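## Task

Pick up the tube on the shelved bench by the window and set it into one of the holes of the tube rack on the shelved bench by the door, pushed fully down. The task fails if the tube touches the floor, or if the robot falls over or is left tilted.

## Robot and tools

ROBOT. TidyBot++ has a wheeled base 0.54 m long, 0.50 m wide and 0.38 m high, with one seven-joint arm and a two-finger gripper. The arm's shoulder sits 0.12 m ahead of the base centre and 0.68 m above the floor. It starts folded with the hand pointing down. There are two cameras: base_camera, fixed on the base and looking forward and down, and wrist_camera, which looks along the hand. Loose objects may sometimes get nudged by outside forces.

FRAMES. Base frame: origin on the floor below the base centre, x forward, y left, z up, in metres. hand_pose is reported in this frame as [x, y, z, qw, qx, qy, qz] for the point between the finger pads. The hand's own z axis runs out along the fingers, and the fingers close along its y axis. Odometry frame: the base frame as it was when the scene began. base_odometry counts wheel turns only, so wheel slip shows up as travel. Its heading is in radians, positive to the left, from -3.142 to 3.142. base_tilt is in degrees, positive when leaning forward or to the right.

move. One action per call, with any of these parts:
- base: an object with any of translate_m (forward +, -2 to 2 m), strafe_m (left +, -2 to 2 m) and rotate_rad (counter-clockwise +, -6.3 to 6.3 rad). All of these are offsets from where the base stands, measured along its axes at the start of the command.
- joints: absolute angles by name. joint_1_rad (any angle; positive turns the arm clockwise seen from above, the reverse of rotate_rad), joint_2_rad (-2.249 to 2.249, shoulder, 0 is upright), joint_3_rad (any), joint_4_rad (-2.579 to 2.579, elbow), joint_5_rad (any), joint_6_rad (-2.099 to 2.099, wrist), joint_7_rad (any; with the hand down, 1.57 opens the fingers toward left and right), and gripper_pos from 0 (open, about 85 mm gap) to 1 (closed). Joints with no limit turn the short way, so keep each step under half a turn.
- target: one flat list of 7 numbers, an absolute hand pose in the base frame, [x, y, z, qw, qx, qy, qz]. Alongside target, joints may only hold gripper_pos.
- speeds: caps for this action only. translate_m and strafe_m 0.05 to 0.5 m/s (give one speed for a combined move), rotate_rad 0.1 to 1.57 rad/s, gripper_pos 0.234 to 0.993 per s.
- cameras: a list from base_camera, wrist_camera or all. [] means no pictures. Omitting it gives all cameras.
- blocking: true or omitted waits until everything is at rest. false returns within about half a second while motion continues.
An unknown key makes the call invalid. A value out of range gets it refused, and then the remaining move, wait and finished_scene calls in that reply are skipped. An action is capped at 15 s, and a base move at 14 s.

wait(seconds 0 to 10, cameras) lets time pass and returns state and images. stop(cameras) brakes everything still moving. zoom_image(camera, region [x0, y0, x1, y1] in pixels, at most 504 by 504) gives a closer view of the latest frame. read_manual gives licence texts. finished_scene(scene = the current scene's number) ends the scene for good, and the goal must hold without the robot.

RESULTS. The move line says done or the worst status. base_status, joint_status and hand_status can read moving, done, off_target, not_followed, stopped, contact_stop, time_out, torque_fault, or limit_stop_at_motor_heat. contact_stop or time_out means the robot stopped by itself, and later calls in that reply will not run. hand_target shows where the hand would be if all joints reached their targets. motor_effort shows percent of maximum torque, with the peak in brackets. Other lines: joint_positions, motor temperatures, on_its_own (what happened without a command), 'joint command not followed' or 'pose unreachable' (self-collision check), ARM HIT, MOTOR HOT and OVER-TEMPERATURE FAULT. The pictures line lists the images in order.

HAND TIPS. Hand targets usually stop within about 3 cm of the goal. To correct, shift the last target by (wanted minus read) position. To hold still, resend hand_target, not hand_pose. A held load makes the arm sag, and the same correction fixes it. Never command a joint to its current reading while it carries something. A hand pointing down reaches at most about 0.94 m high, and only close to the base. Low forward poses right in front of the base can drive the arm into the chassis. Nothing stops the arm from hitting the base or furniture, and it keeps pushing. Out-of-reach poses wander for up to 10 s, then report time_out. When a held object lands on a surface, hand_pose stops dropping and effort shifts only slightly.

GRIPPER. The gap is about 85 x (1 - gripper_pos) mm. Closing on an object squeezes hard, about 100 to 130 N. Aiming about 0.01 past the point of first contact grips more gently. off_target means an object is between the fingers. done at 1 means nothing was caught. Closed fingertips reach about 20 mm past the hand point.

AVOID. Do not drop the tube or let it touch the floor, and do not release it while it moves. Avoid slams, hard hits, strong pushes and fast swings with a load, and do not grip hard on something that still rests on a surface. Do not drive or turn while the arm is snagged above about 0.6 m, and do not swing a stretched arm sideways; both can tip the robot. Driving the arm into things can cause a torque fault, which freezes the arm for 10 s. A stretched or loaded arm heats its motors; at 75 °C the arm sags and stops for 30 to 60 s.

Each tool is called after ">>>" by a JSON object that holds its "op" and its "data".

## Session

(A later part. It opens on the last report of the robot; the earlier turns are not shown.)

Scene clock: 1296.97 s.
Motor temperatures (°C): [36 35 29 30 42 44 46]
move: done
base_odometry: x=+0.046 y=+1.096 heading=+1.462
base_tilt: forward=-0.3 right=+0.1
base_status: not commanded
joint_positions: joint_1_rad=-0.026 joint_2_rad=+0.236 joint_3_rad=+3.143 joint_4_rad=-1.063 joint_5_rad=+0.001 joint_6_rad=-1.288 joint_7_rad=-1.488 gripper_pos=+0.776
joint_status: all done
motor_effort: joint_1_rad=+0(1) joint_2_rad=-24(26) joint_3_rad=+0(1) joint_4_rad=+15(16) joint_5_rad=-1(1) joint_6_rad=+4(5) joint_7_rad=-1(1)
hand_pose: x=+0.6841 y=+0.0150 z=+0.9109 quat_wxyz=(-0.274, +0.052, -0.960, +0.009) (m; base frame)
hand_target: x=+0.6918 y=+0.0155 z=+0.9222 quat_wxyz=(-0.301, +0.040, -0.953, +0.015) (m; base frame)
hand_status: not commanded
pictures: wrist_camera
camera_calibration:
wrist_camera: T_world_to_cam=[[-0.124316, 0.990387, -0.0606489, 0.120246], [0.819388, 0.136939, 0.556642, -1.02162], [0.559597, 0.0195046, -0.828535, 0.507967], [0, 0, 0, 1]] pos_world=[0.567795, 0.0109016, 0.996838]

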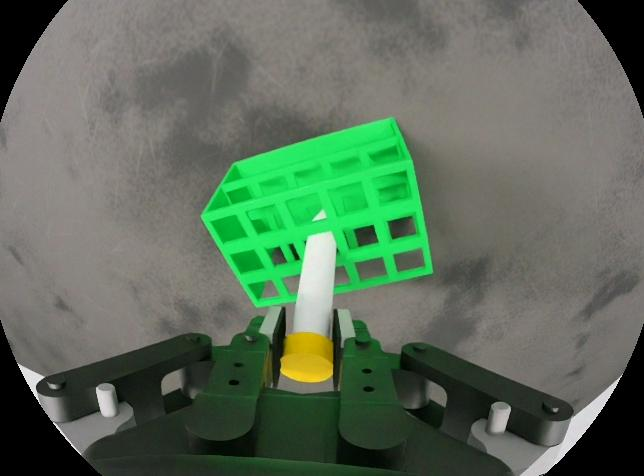

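>>> {"op": "move", "data": {"joints": {"joint_2_rad": 0.210, "joint_4_rad": -1.131, "joint_6_rad": -1.189}, "cameras": ["wrist_camera"]}}

>>> {"op": "zoom_image", "data": {"camera": "wrist_camera", "region": [220, 130, 440, 290]}}

Scene clock: 1322.33 s.
Motor temperatures (°C): [36 35 29 30 42 44 46]
move: done
base_odometry: x=+0.046 y=+1.096 heading=+1.462
base_tilt: forward=-0.3 right=+0.1
base_status: not commanded
joint_positions: joint_1_rad=-0.026 joint_2_rad=+0.226 joint_3_rad=+3.143 joint_4_rad=-1.114 joint_5_rad=+0.001 joint_6_rad=-1.245 joint_7_rad=-1.488 gripper_pos=+0.776
joint_status: all done
motor_effort: joint_1_rad=+0(1) joint_2_rad=-24(26) joint_3_rad=+0(1) joint_4_rad=+15(16) joint_5_rad=-1(1) joint_6_rad=+5(5) joint_7_rad=+0(1)
hand_pose: x=+0.6835 y=+0.0150 z=+0.8993 quat_wxyz=(-0.274, +0.052, -0.960, +0.009) (m; base frame)
hand_target: x=+0.6914 y=+0.0156 z=+0.9102 quat_wxyz=(-0.301, +0.041, -0.953, +0.015) (m; base frame)
hand_status: not commanded
pictures: wrist_camera
camera_calibration:
wrist_camera: T_world_to_cam=[[-0.124302, 0.990384, -0.0607382, 0.11956], [0.818889, 0.13696, 0.557372, -1.01502], [0.560331, 0.0195445, -0.828038, 0.497706], [0, 0, 0, 1]] pos_world=[0.56717, 0.0108793, 0.985126]

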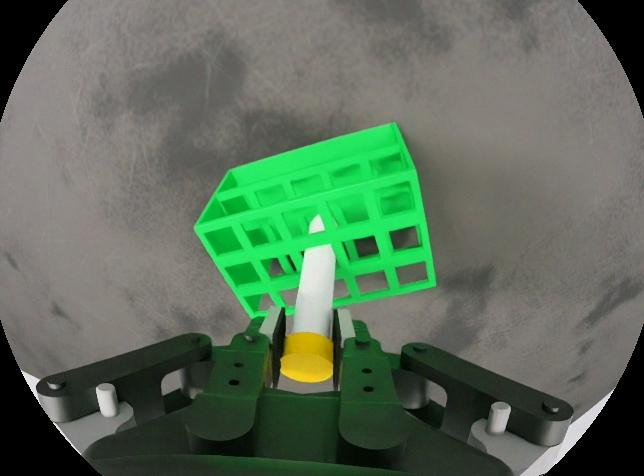

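Scaled by 2.291.

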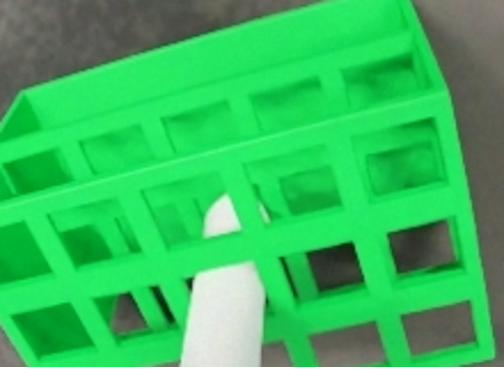

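>>> {"op": "zoom_image", "data": {"camera": "wrist_camera", "region": [270, 185, 370, 265]}}

Scaled by 5.040.

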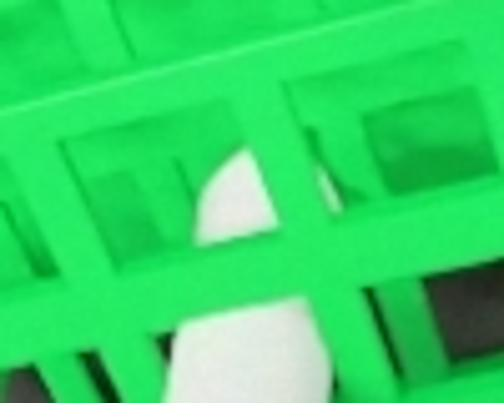

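>>> {"op": "move", "data": {"joints": {"joint_2_rad": 0.206, "joint_4_rad": -1.165, "joint_6_rad": -1.158}, "cameras": ["wrist_camera"]}}

>>> {"op": "zoom_image", "data": {"camera": "wrist_camera", "region": [220, 130, 440, 290]}}

Scene clock: 1341.10 s.
Motor temperatures (°C): [36 35 29 30 42 44 46]
move: done
base_odometry: x=+0.046 y=+1.096 heading=+1.462
base_tilt: forward=-0.3 right=+0.1
base_status: not commanded
joint_positions: joint_1_rad=-0.026 joint_2_rad=+0.221 joint_3_rad=+3.143 joint_4_rad=-1.149 joint_5_rad=+0.001 joint_6_rad=-1.213 joint_7_rad=-1.488 gripper_pos=+0.776
joint_status: all done
motor_effort: joint_1_rad=+0(2) joint_2_rad=-24(26) joint_3_rad=+0(1) joint_4_rad=+15(16) joint_5_rad=-1(1) joint_6_rad=+4(5) joint_7_rad=+0(1)
hand_pose: x=+0.6842 y=+0.0150 z=+0.8911 quat_wxyz=(-0.276, +0.052, -0.960, +0.009) (m; base frame)
hand_target: x=+0.6920 y=+0.0157 z=+0.9015 quat_wxyz=(-0.301, +0.041, -0.952, +0.015) (m; base frame)
hand_status: not commanded
pictures: wrist_camera
camera_calibration:
wrist_camera: T_world_to_cam=[[-0.124163, 0.990384, -0.0610188, 0.119291], [0.817325, 0.136949, 0.559665, -1.01203], [0.562639, 0.0196174, -0.82647, 0.487606], [0, 0, 0, 1]] pos_world=[0.567625, 0.0108867, 0.976669]

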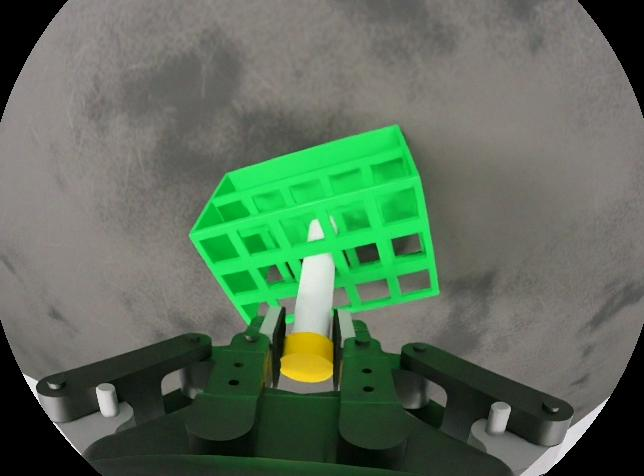

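Scaled by 2.291.

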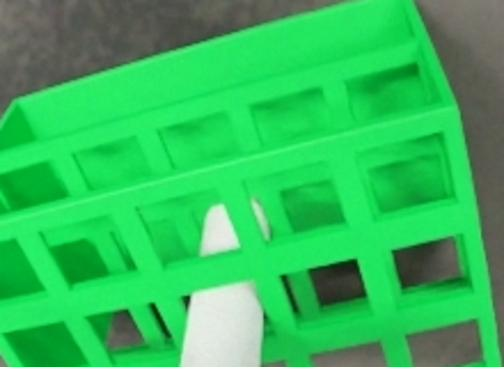

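>>> {"op": "move", "data": {"joints": {"joint_2_rad": 0.2025, "joint_4_rad": -1.181, "joint_6_rad": -1.144}, "cameras": ["wrist_camera"]}}

>>> {"op": "move", "data": {"joints": {"joint_2_rad": 0.200, "joint_4_rad": -1.197, "joint_6_rad": -1.130}, "cameras": ["wrist_camera"]}}

>>> {"op": "zoom_image", "data": {"camera": "wrist_camera", "region": [220, 130, 440, 290]}}

Scene clock: 1354.03 s.
Motor temperatures (°C): [36 35 29 30 42 44 46]
move: done
base_odometry: x=+0.046 y=+1.096 heading=+1.462
base_tilt: forward=-0.3 right=+0.1
base_status: not commanded
joint_positions: joint_1_rad=-0.026 joint_2_rad=+0.218 joint_3_rad=+3.143 joint_4_rad=-1.164 joint_5_rad=+0.001 joint_6_rad=-1.199 joint_7_rad=-1.488 gripper_pos=+0.776
joint_status: all done
motor_effort: joint_1_rad=+1(1) joint_2_rad=-24(25) joint_3_rad=+0(1) joint_4_rad=+15(16) joint_5_rad=-1(1) joint_6_rad=+4(5) joint_7_rad=+0(1)
hand_pose: x=+0.6842 y=+0.0150 z=+0.8878 quat_wxyz=(-0.276, +0.052, -0.960, +0.009) (m; base frame)
hand_target: x=+0.6917 y=+0.0158 z=+0.8982 quat_wxyz=(-0.302, +0.041, -0.952, +0.015) (m; base frame)
hand_status: not commanded
pictures: wrist_camera
camera_calibration:
wrist_camera: T_world_to_cam=[[-0.124079, 0.990385, -0.0611787, 0.11917], [0.816424, 0.136938, 0.560981, -1.0107], [0.563965, 0.019658, -0.825565, 0.483159], [0, 0, 0, 1]] pos_world=[0.567466, 0.010881, 0.973156]

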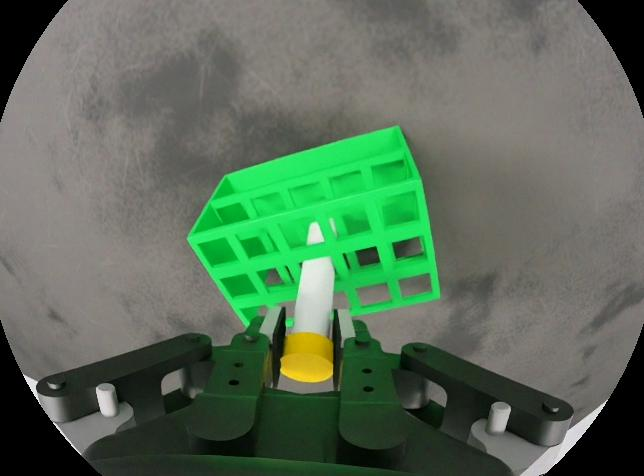

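Scene clock: 1354.60 s.
Motor temperatures (°C): [36 35 29 30 42 44 46]
move: done
base_odometry: x=+0.046 y=+1.096 heading=+1.462
base_tilt: forward=-0.3 right=+0.1
base_status: not commanded
joint_positions: joint_1_rad=-0.026 joint_2_rad=+0.216 joint_3_rad=+3.143 joint_4_rad=-1.180 joint_5_rad=+0.001 joint_6_rad=-1.185 joint_7_rad=-1.488 gripper_pos=+0.776
joint_status: all done
motor_effort: joint_1_rad=+1(1) joint_2_rad=-24(25) joint_3_rad=+1(1) joint_4_rad=+15(16) joint_5_rad=-1(1) joint_6_rad=+4(5) joint_7_rad=+0(1)
hand_pose: x=+0.6841 y=+0.0150 z=+0.8839 quat_wxyz=(-0.277, +0.052, -0.960, +0.009) (m; base frame)
hand_target: x=+0.6915 y=+0.0158 z=+0.8943 quat_wxyz=(-0.302, +0.042, -0.952, +0.015) (m; base frame)
hand_status: not commanded
pictures: wrist_camera
camera_calibration:
wrist_camera: T_world_to_cam=[[-0.124077, 0.990386, -0.0611609, 0.118894], [0.816187, 0.136918, 0.56133, -1.00864], [0.564308, 0.0197293, -0.825329, 0.47957], [0, 0, 0, 1]] pos_world=[0.567368, 0.0108882, 0.969256]

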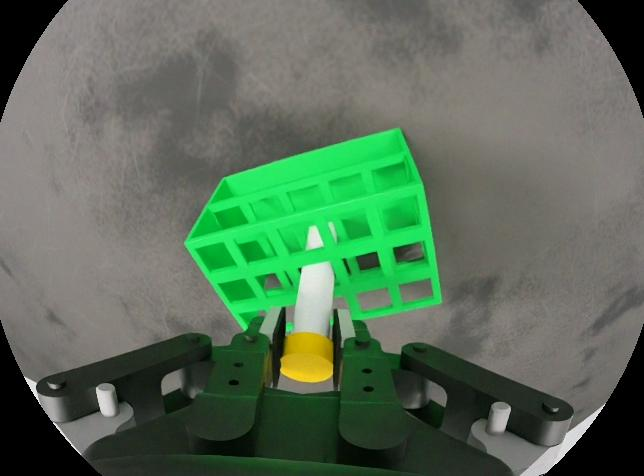

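Scaled by 2.291.

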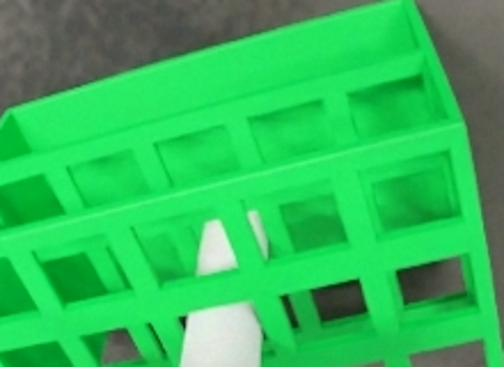

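>>> {"op": "move", "data": {"joints": {"joint_2_rad": 0.198, "joint_4_rad": -1.211, "joint_6_rad": -1.118}, "cameras": []}}

>>> {"op": "move", "data": {"joints": {"joint_2_rad": 0.196, "joint_4_rad": -1.223, "joint_6_rad": -1.108}, "cameras": ["wrist_camera"]}}

>>> {"op": "zoom_image", "data": {"camera": "wrist_camera", "region": [220, 130, 440, 290]}}

Scene clock: 1372.20 s.
Motor temperatures (°C): [36 35 29 30 42 44 46]
move: done
base_odometry: x=+0.046 y=+1.096 heading=+1.462
base_tilt: forward=-0.3 right=+0.1
base_status: not commanded
joint_positions: joint_1_rad=-0.026 joint_2_rad=+0.214 joint_3_rad=+3.143 joint_4_rad=-1.194 joint_5_rad=+0.001 joint_6_rad=-1.173 joint_7_rad=-1.488 gripper_pos=+0.776
joint_status: all done
motor_effort: joint_1_rad=+1(1) joint_2_rad=-24(25) joint_3_rad=+0(1) joint_4_rad=+15(16) joint_5_rad=-1(1) joint_6_rad=+4(5) joint_7_rad=+0(1)
hand_pose: x=+0.6840 y=+0.0150 z=+0.8806 quat_wxyz=(-0.277, +0.052, -0.959, +0.009) (m; base frame)
hand_target: x=+0.6913 y=+0.0159 z=+0.8908 quat_wxyz=(-0.302, +0.042, -0.952, +0.015) (m; base frame)
hand_status: not commanded
pictures: none
No camera images: "cameras" was empty.

Scene clock: 1372.73 s.
Motor temperatures (°C): [36 35 29 30 42 44 46]
move: done
base_odometry: x=+0.046 y=+1.096 heading=+1.462
base_tilt: forward=-0.3 right=+0.1
base_status: not commanded
joint_positions: joint_1_rad=-0.026 joint_2_rad=+0.210 joint_3_rad=+3.143 joint_4_rad=-1.203 joint_5_rad=+0.001 joint_6_rad=-1.161 joint_7_rad=-1.488 gripper_pos=+0.776
joint_status: all done
motor_effort: joint_1_rad=+1(1) joint_2_rad=-24(25) joint_3_rad=+0(1) joint_4_rad=+15(16) joint_5_rad=+0(1) joint_6_rad=+4(5) joint_7_rad=+0(1)
hand_pose: x=+0.6844 y=+0.0150 z=+0.8799 quat_wxyz=(-0.279, +0.052, -0.959, +0.009) (m; base frame)
hand_target: x=+0.6910 y=+0.0159 z=+0.8878 quat_wxyz=(-0.302, +0.042, -0.952, +0.015) (m; base frame)
hand_status: not commanded
pictures: wrist_camera
camera_calibration:
wrist_camera: T_world_to_cam=[[-0.123733, 0.99039, -0.0617969, 0.119011], [0.812911, 0.136881, 0.566074, -1.00849], [0.569092, 0.0198064, -0.822035, 0.469938], [0, 0, 0, 1]] pos_world=[0.567099, 0.0108677, 0.964539]

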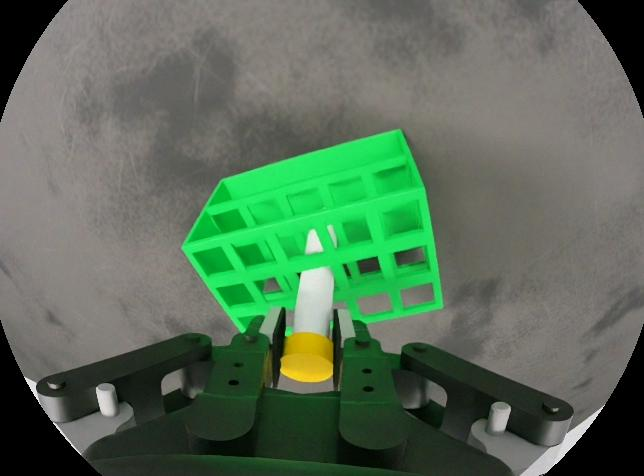

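Scaled by 2.291.

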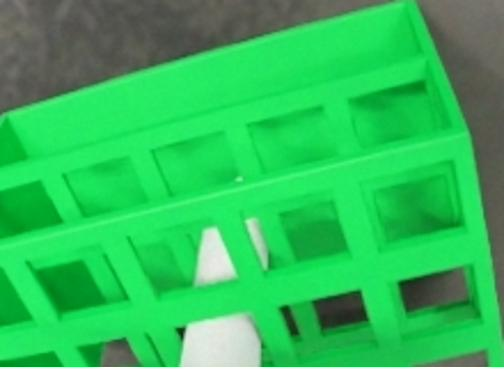

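>>> {"op": "move", "data": {"joints": {"joint_2_rad": 0.196, "joint_4_rad": -1.235, "joint_6_rad": -1.098}, "cameras": ["wrist_camera"]}}

Scene clock: 1382.40 s.
Motor temperatures (°C): [36 35 29 30 42 44 46]
move: done
base_odometry: x=+0.046 y=+1.096 heading=+1.462
base_tilt: forward=-0.3 right=+0.1
base_status: not commanded
joint_positions: joint_1_rad=-0.026 joint_2_rad=+0.206 joint_3_rad=+3.143 joint_4_rad=-1.212 joint_5_rad=+0.001 joint_6_rad=-1.150 joint_7_rad=-1.488 gripper_pos=+0.776
joint_status: all done
motor_effort: joint_1_rad=+1(1) joint_2_rad=-23(23) joint_3_rad=+0(1) joint_4_rad=+15(15) joint_5_rad=-1(1) joint_6_rad=+3(6) joint_7_rad=-1(2)
hand_pose: x=+0.6846 y=+0.0150 z=+0.8798 quat_wxyz=(-0.283, +0.052, -0.958, +0.009) (m; base frame)
hand_target: x=+0.6910 y=+0.0159 z=+0.8838 quat_wxyz=(-0.302, +0.042, -0.952, +0.015) (m; base frame)
hand_status: not commanded
pictures: wrist_camera
camera_calibration:
wrist_camera: T_world_to_cam=[[-0.123342, 0.990398, -0.0624368, 0.119327], [0.809226, 0.136798, 0.571349, -1.01077], [0.574405, 0.019946, -0.818328, 0.462801], [0, 0, 0, 1]] pos_world=[0.566823, 0.0108594, 0.963676]

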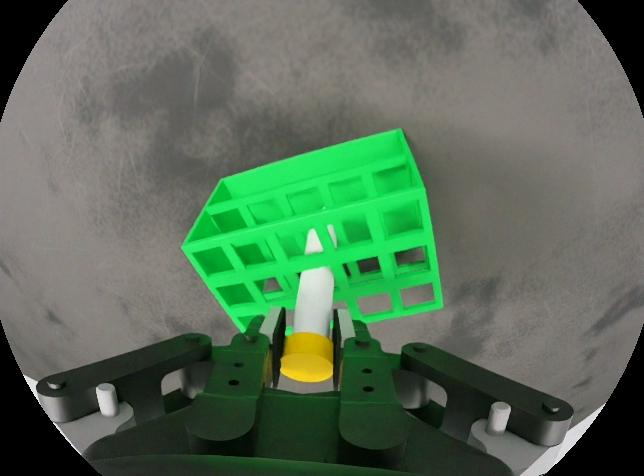

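>>> {"op": "move", "data": {"joints": {"gripper_pos": 0.55, "joint_4_rad": -1.223, "joint_6_rad": -1.108}, "speeds": {"gripper_pos": 0.234}, "cameras": ["wrist_camera"]}}

>>> {"op": "zoom_image", "data": {"camera": "wrist_camera", "region": [200, 180, 440, 400]}}

Scene clock: 1396.43 s.
Motor temperatures (°C): [36 35 29 30 42 44 46]
move: done
base_odometry: x=+0.046 y=+1.096 heading=+1.462
base_tilt: forward=-0.3 right=+0.1
base_status: not commanded
joint_positions: joint_1_rad=-0.026 joint_2_rad=+0.206 joint_3_rad=+3.143 joint_4_rad=-1.212 joint_5_rad=+0.001 joint_6_rad=-1.150 joint_7_rad=-1.488 gripper_pos=+0.551
joint_status: all done
motor_effort: joint_1_rad=+0(1) joint_2_rad=-24(24) joint_3_rad=+0(1) joint_4_rad=+15(15) joint_5_rad=-1(1) joint_6_rad=+4(6) joint_7_rad=-1(1)
hand_pose: x=+0.6846 y=+0.0150 z=+0.8798 quat_wxyz=(-0.283, +0.052, -0.958, +0.009) (m; base frame)
hand_target: x=+0.6910 y=+0.0159 z=+0.8878 quat_wxyz=(-0.302, +0.042, -0.952, +0.015) (m; base frame)
hand_status: not commanded
pictures: wrist_camera
camera_calibration:
wrist_camera: T_world_to_cam=[[-0.123286, 0.990407, -0.062413, 0.11927], [0.809181, 0.136737, 0.571427, -1.01083], [0.574479, 0.0199455, -0.818276, 0.462721], [0, 0, 0, 1]] pos_world=[0.566825, 0.0108627, 0.963692]

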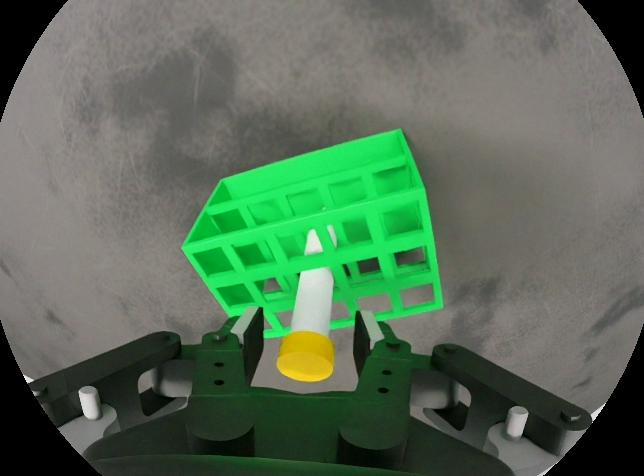

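Scaled by 2.100.

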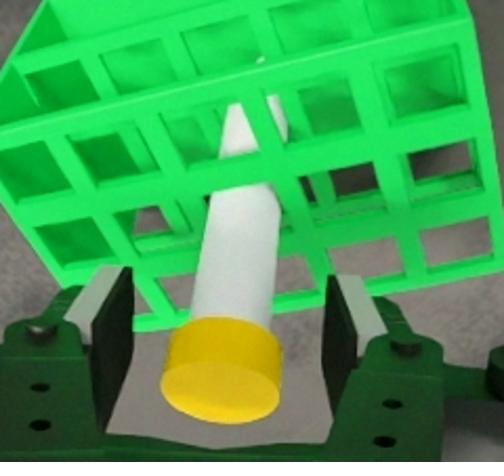

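>>> {"op": "move", "data": {"joints": {"joint_2_rad": 0.06, "joint_4_rad": -1.17, "joint_6_rad": -1.34}, "cameras": ["wrist_camera"]}}

>>> {"op": "zoom_image", "data": {"camera": "wrist_camera", "region": [200, 180, 440, 400]}}

Scene clock: 1411.97 s.
Motor temperatures (°C): [36 35 29 30 42 44 46]
move: done
base_odometry: x=+0.046 y=+1.096 heading=+1.462
base_tilt: forward=-0.3 right=+0.1
base_status: not commanded
joint_positions: joint_1_rad=-0.026 joint_2_rad=+0.055 joint_3_rad=+3.143 joint_4_rad=-1.193 joint_5_rad=+0.001 joint_6_rad=-1.281 joint_7_rad=-1.488 gripper_pos=+0.551
joint_status: all done
motor_effort: joint_1_rad=+1(1) joint_2_rad=-19(27) joint_3_rad=+0(1) joint_4_rad=+15(16) joint_5_rad=-1(1) joint_6_rad=+4(6) joint_7_rad=-1(1)
hand_pose: x=+0.6191 y=+0.0134 z=+0.9470 quat_wxyz=(-0.301, +0.051, -0.952, +0.009) (m; base frame)
hand_target: x=+0.6088 y=+0.0119 z=+0.9452 quat_wxyz=(-0.282, +0.039, -0.959, +0.015) (m; base frame)
hand_status: not commanded
pictures: wrist_camera
camera_calibration:
wrist_camera: T_world_to_cam=[[-0.120616, 0.990499, -0.0660625, 0.118838], [0.786111, 0.135942, 0.602951, -1.01155], [0.606203, 0.0207931, -0.795038, 0.513691], [0, 0, 0, 1]] pos_world=[0.498124, 0.00912165, 1.02617]

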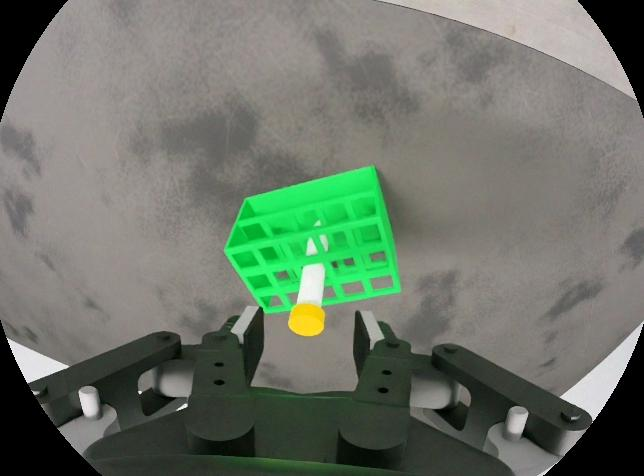

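Scaled by 2.100.

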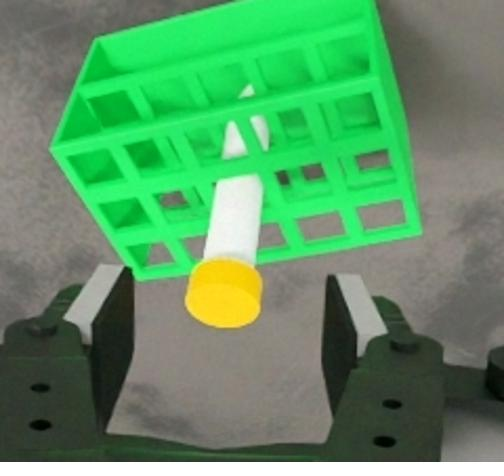

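>>> {"op": "finished_scene", "data": {"scene": 1}}

The scene is finished: the task was done.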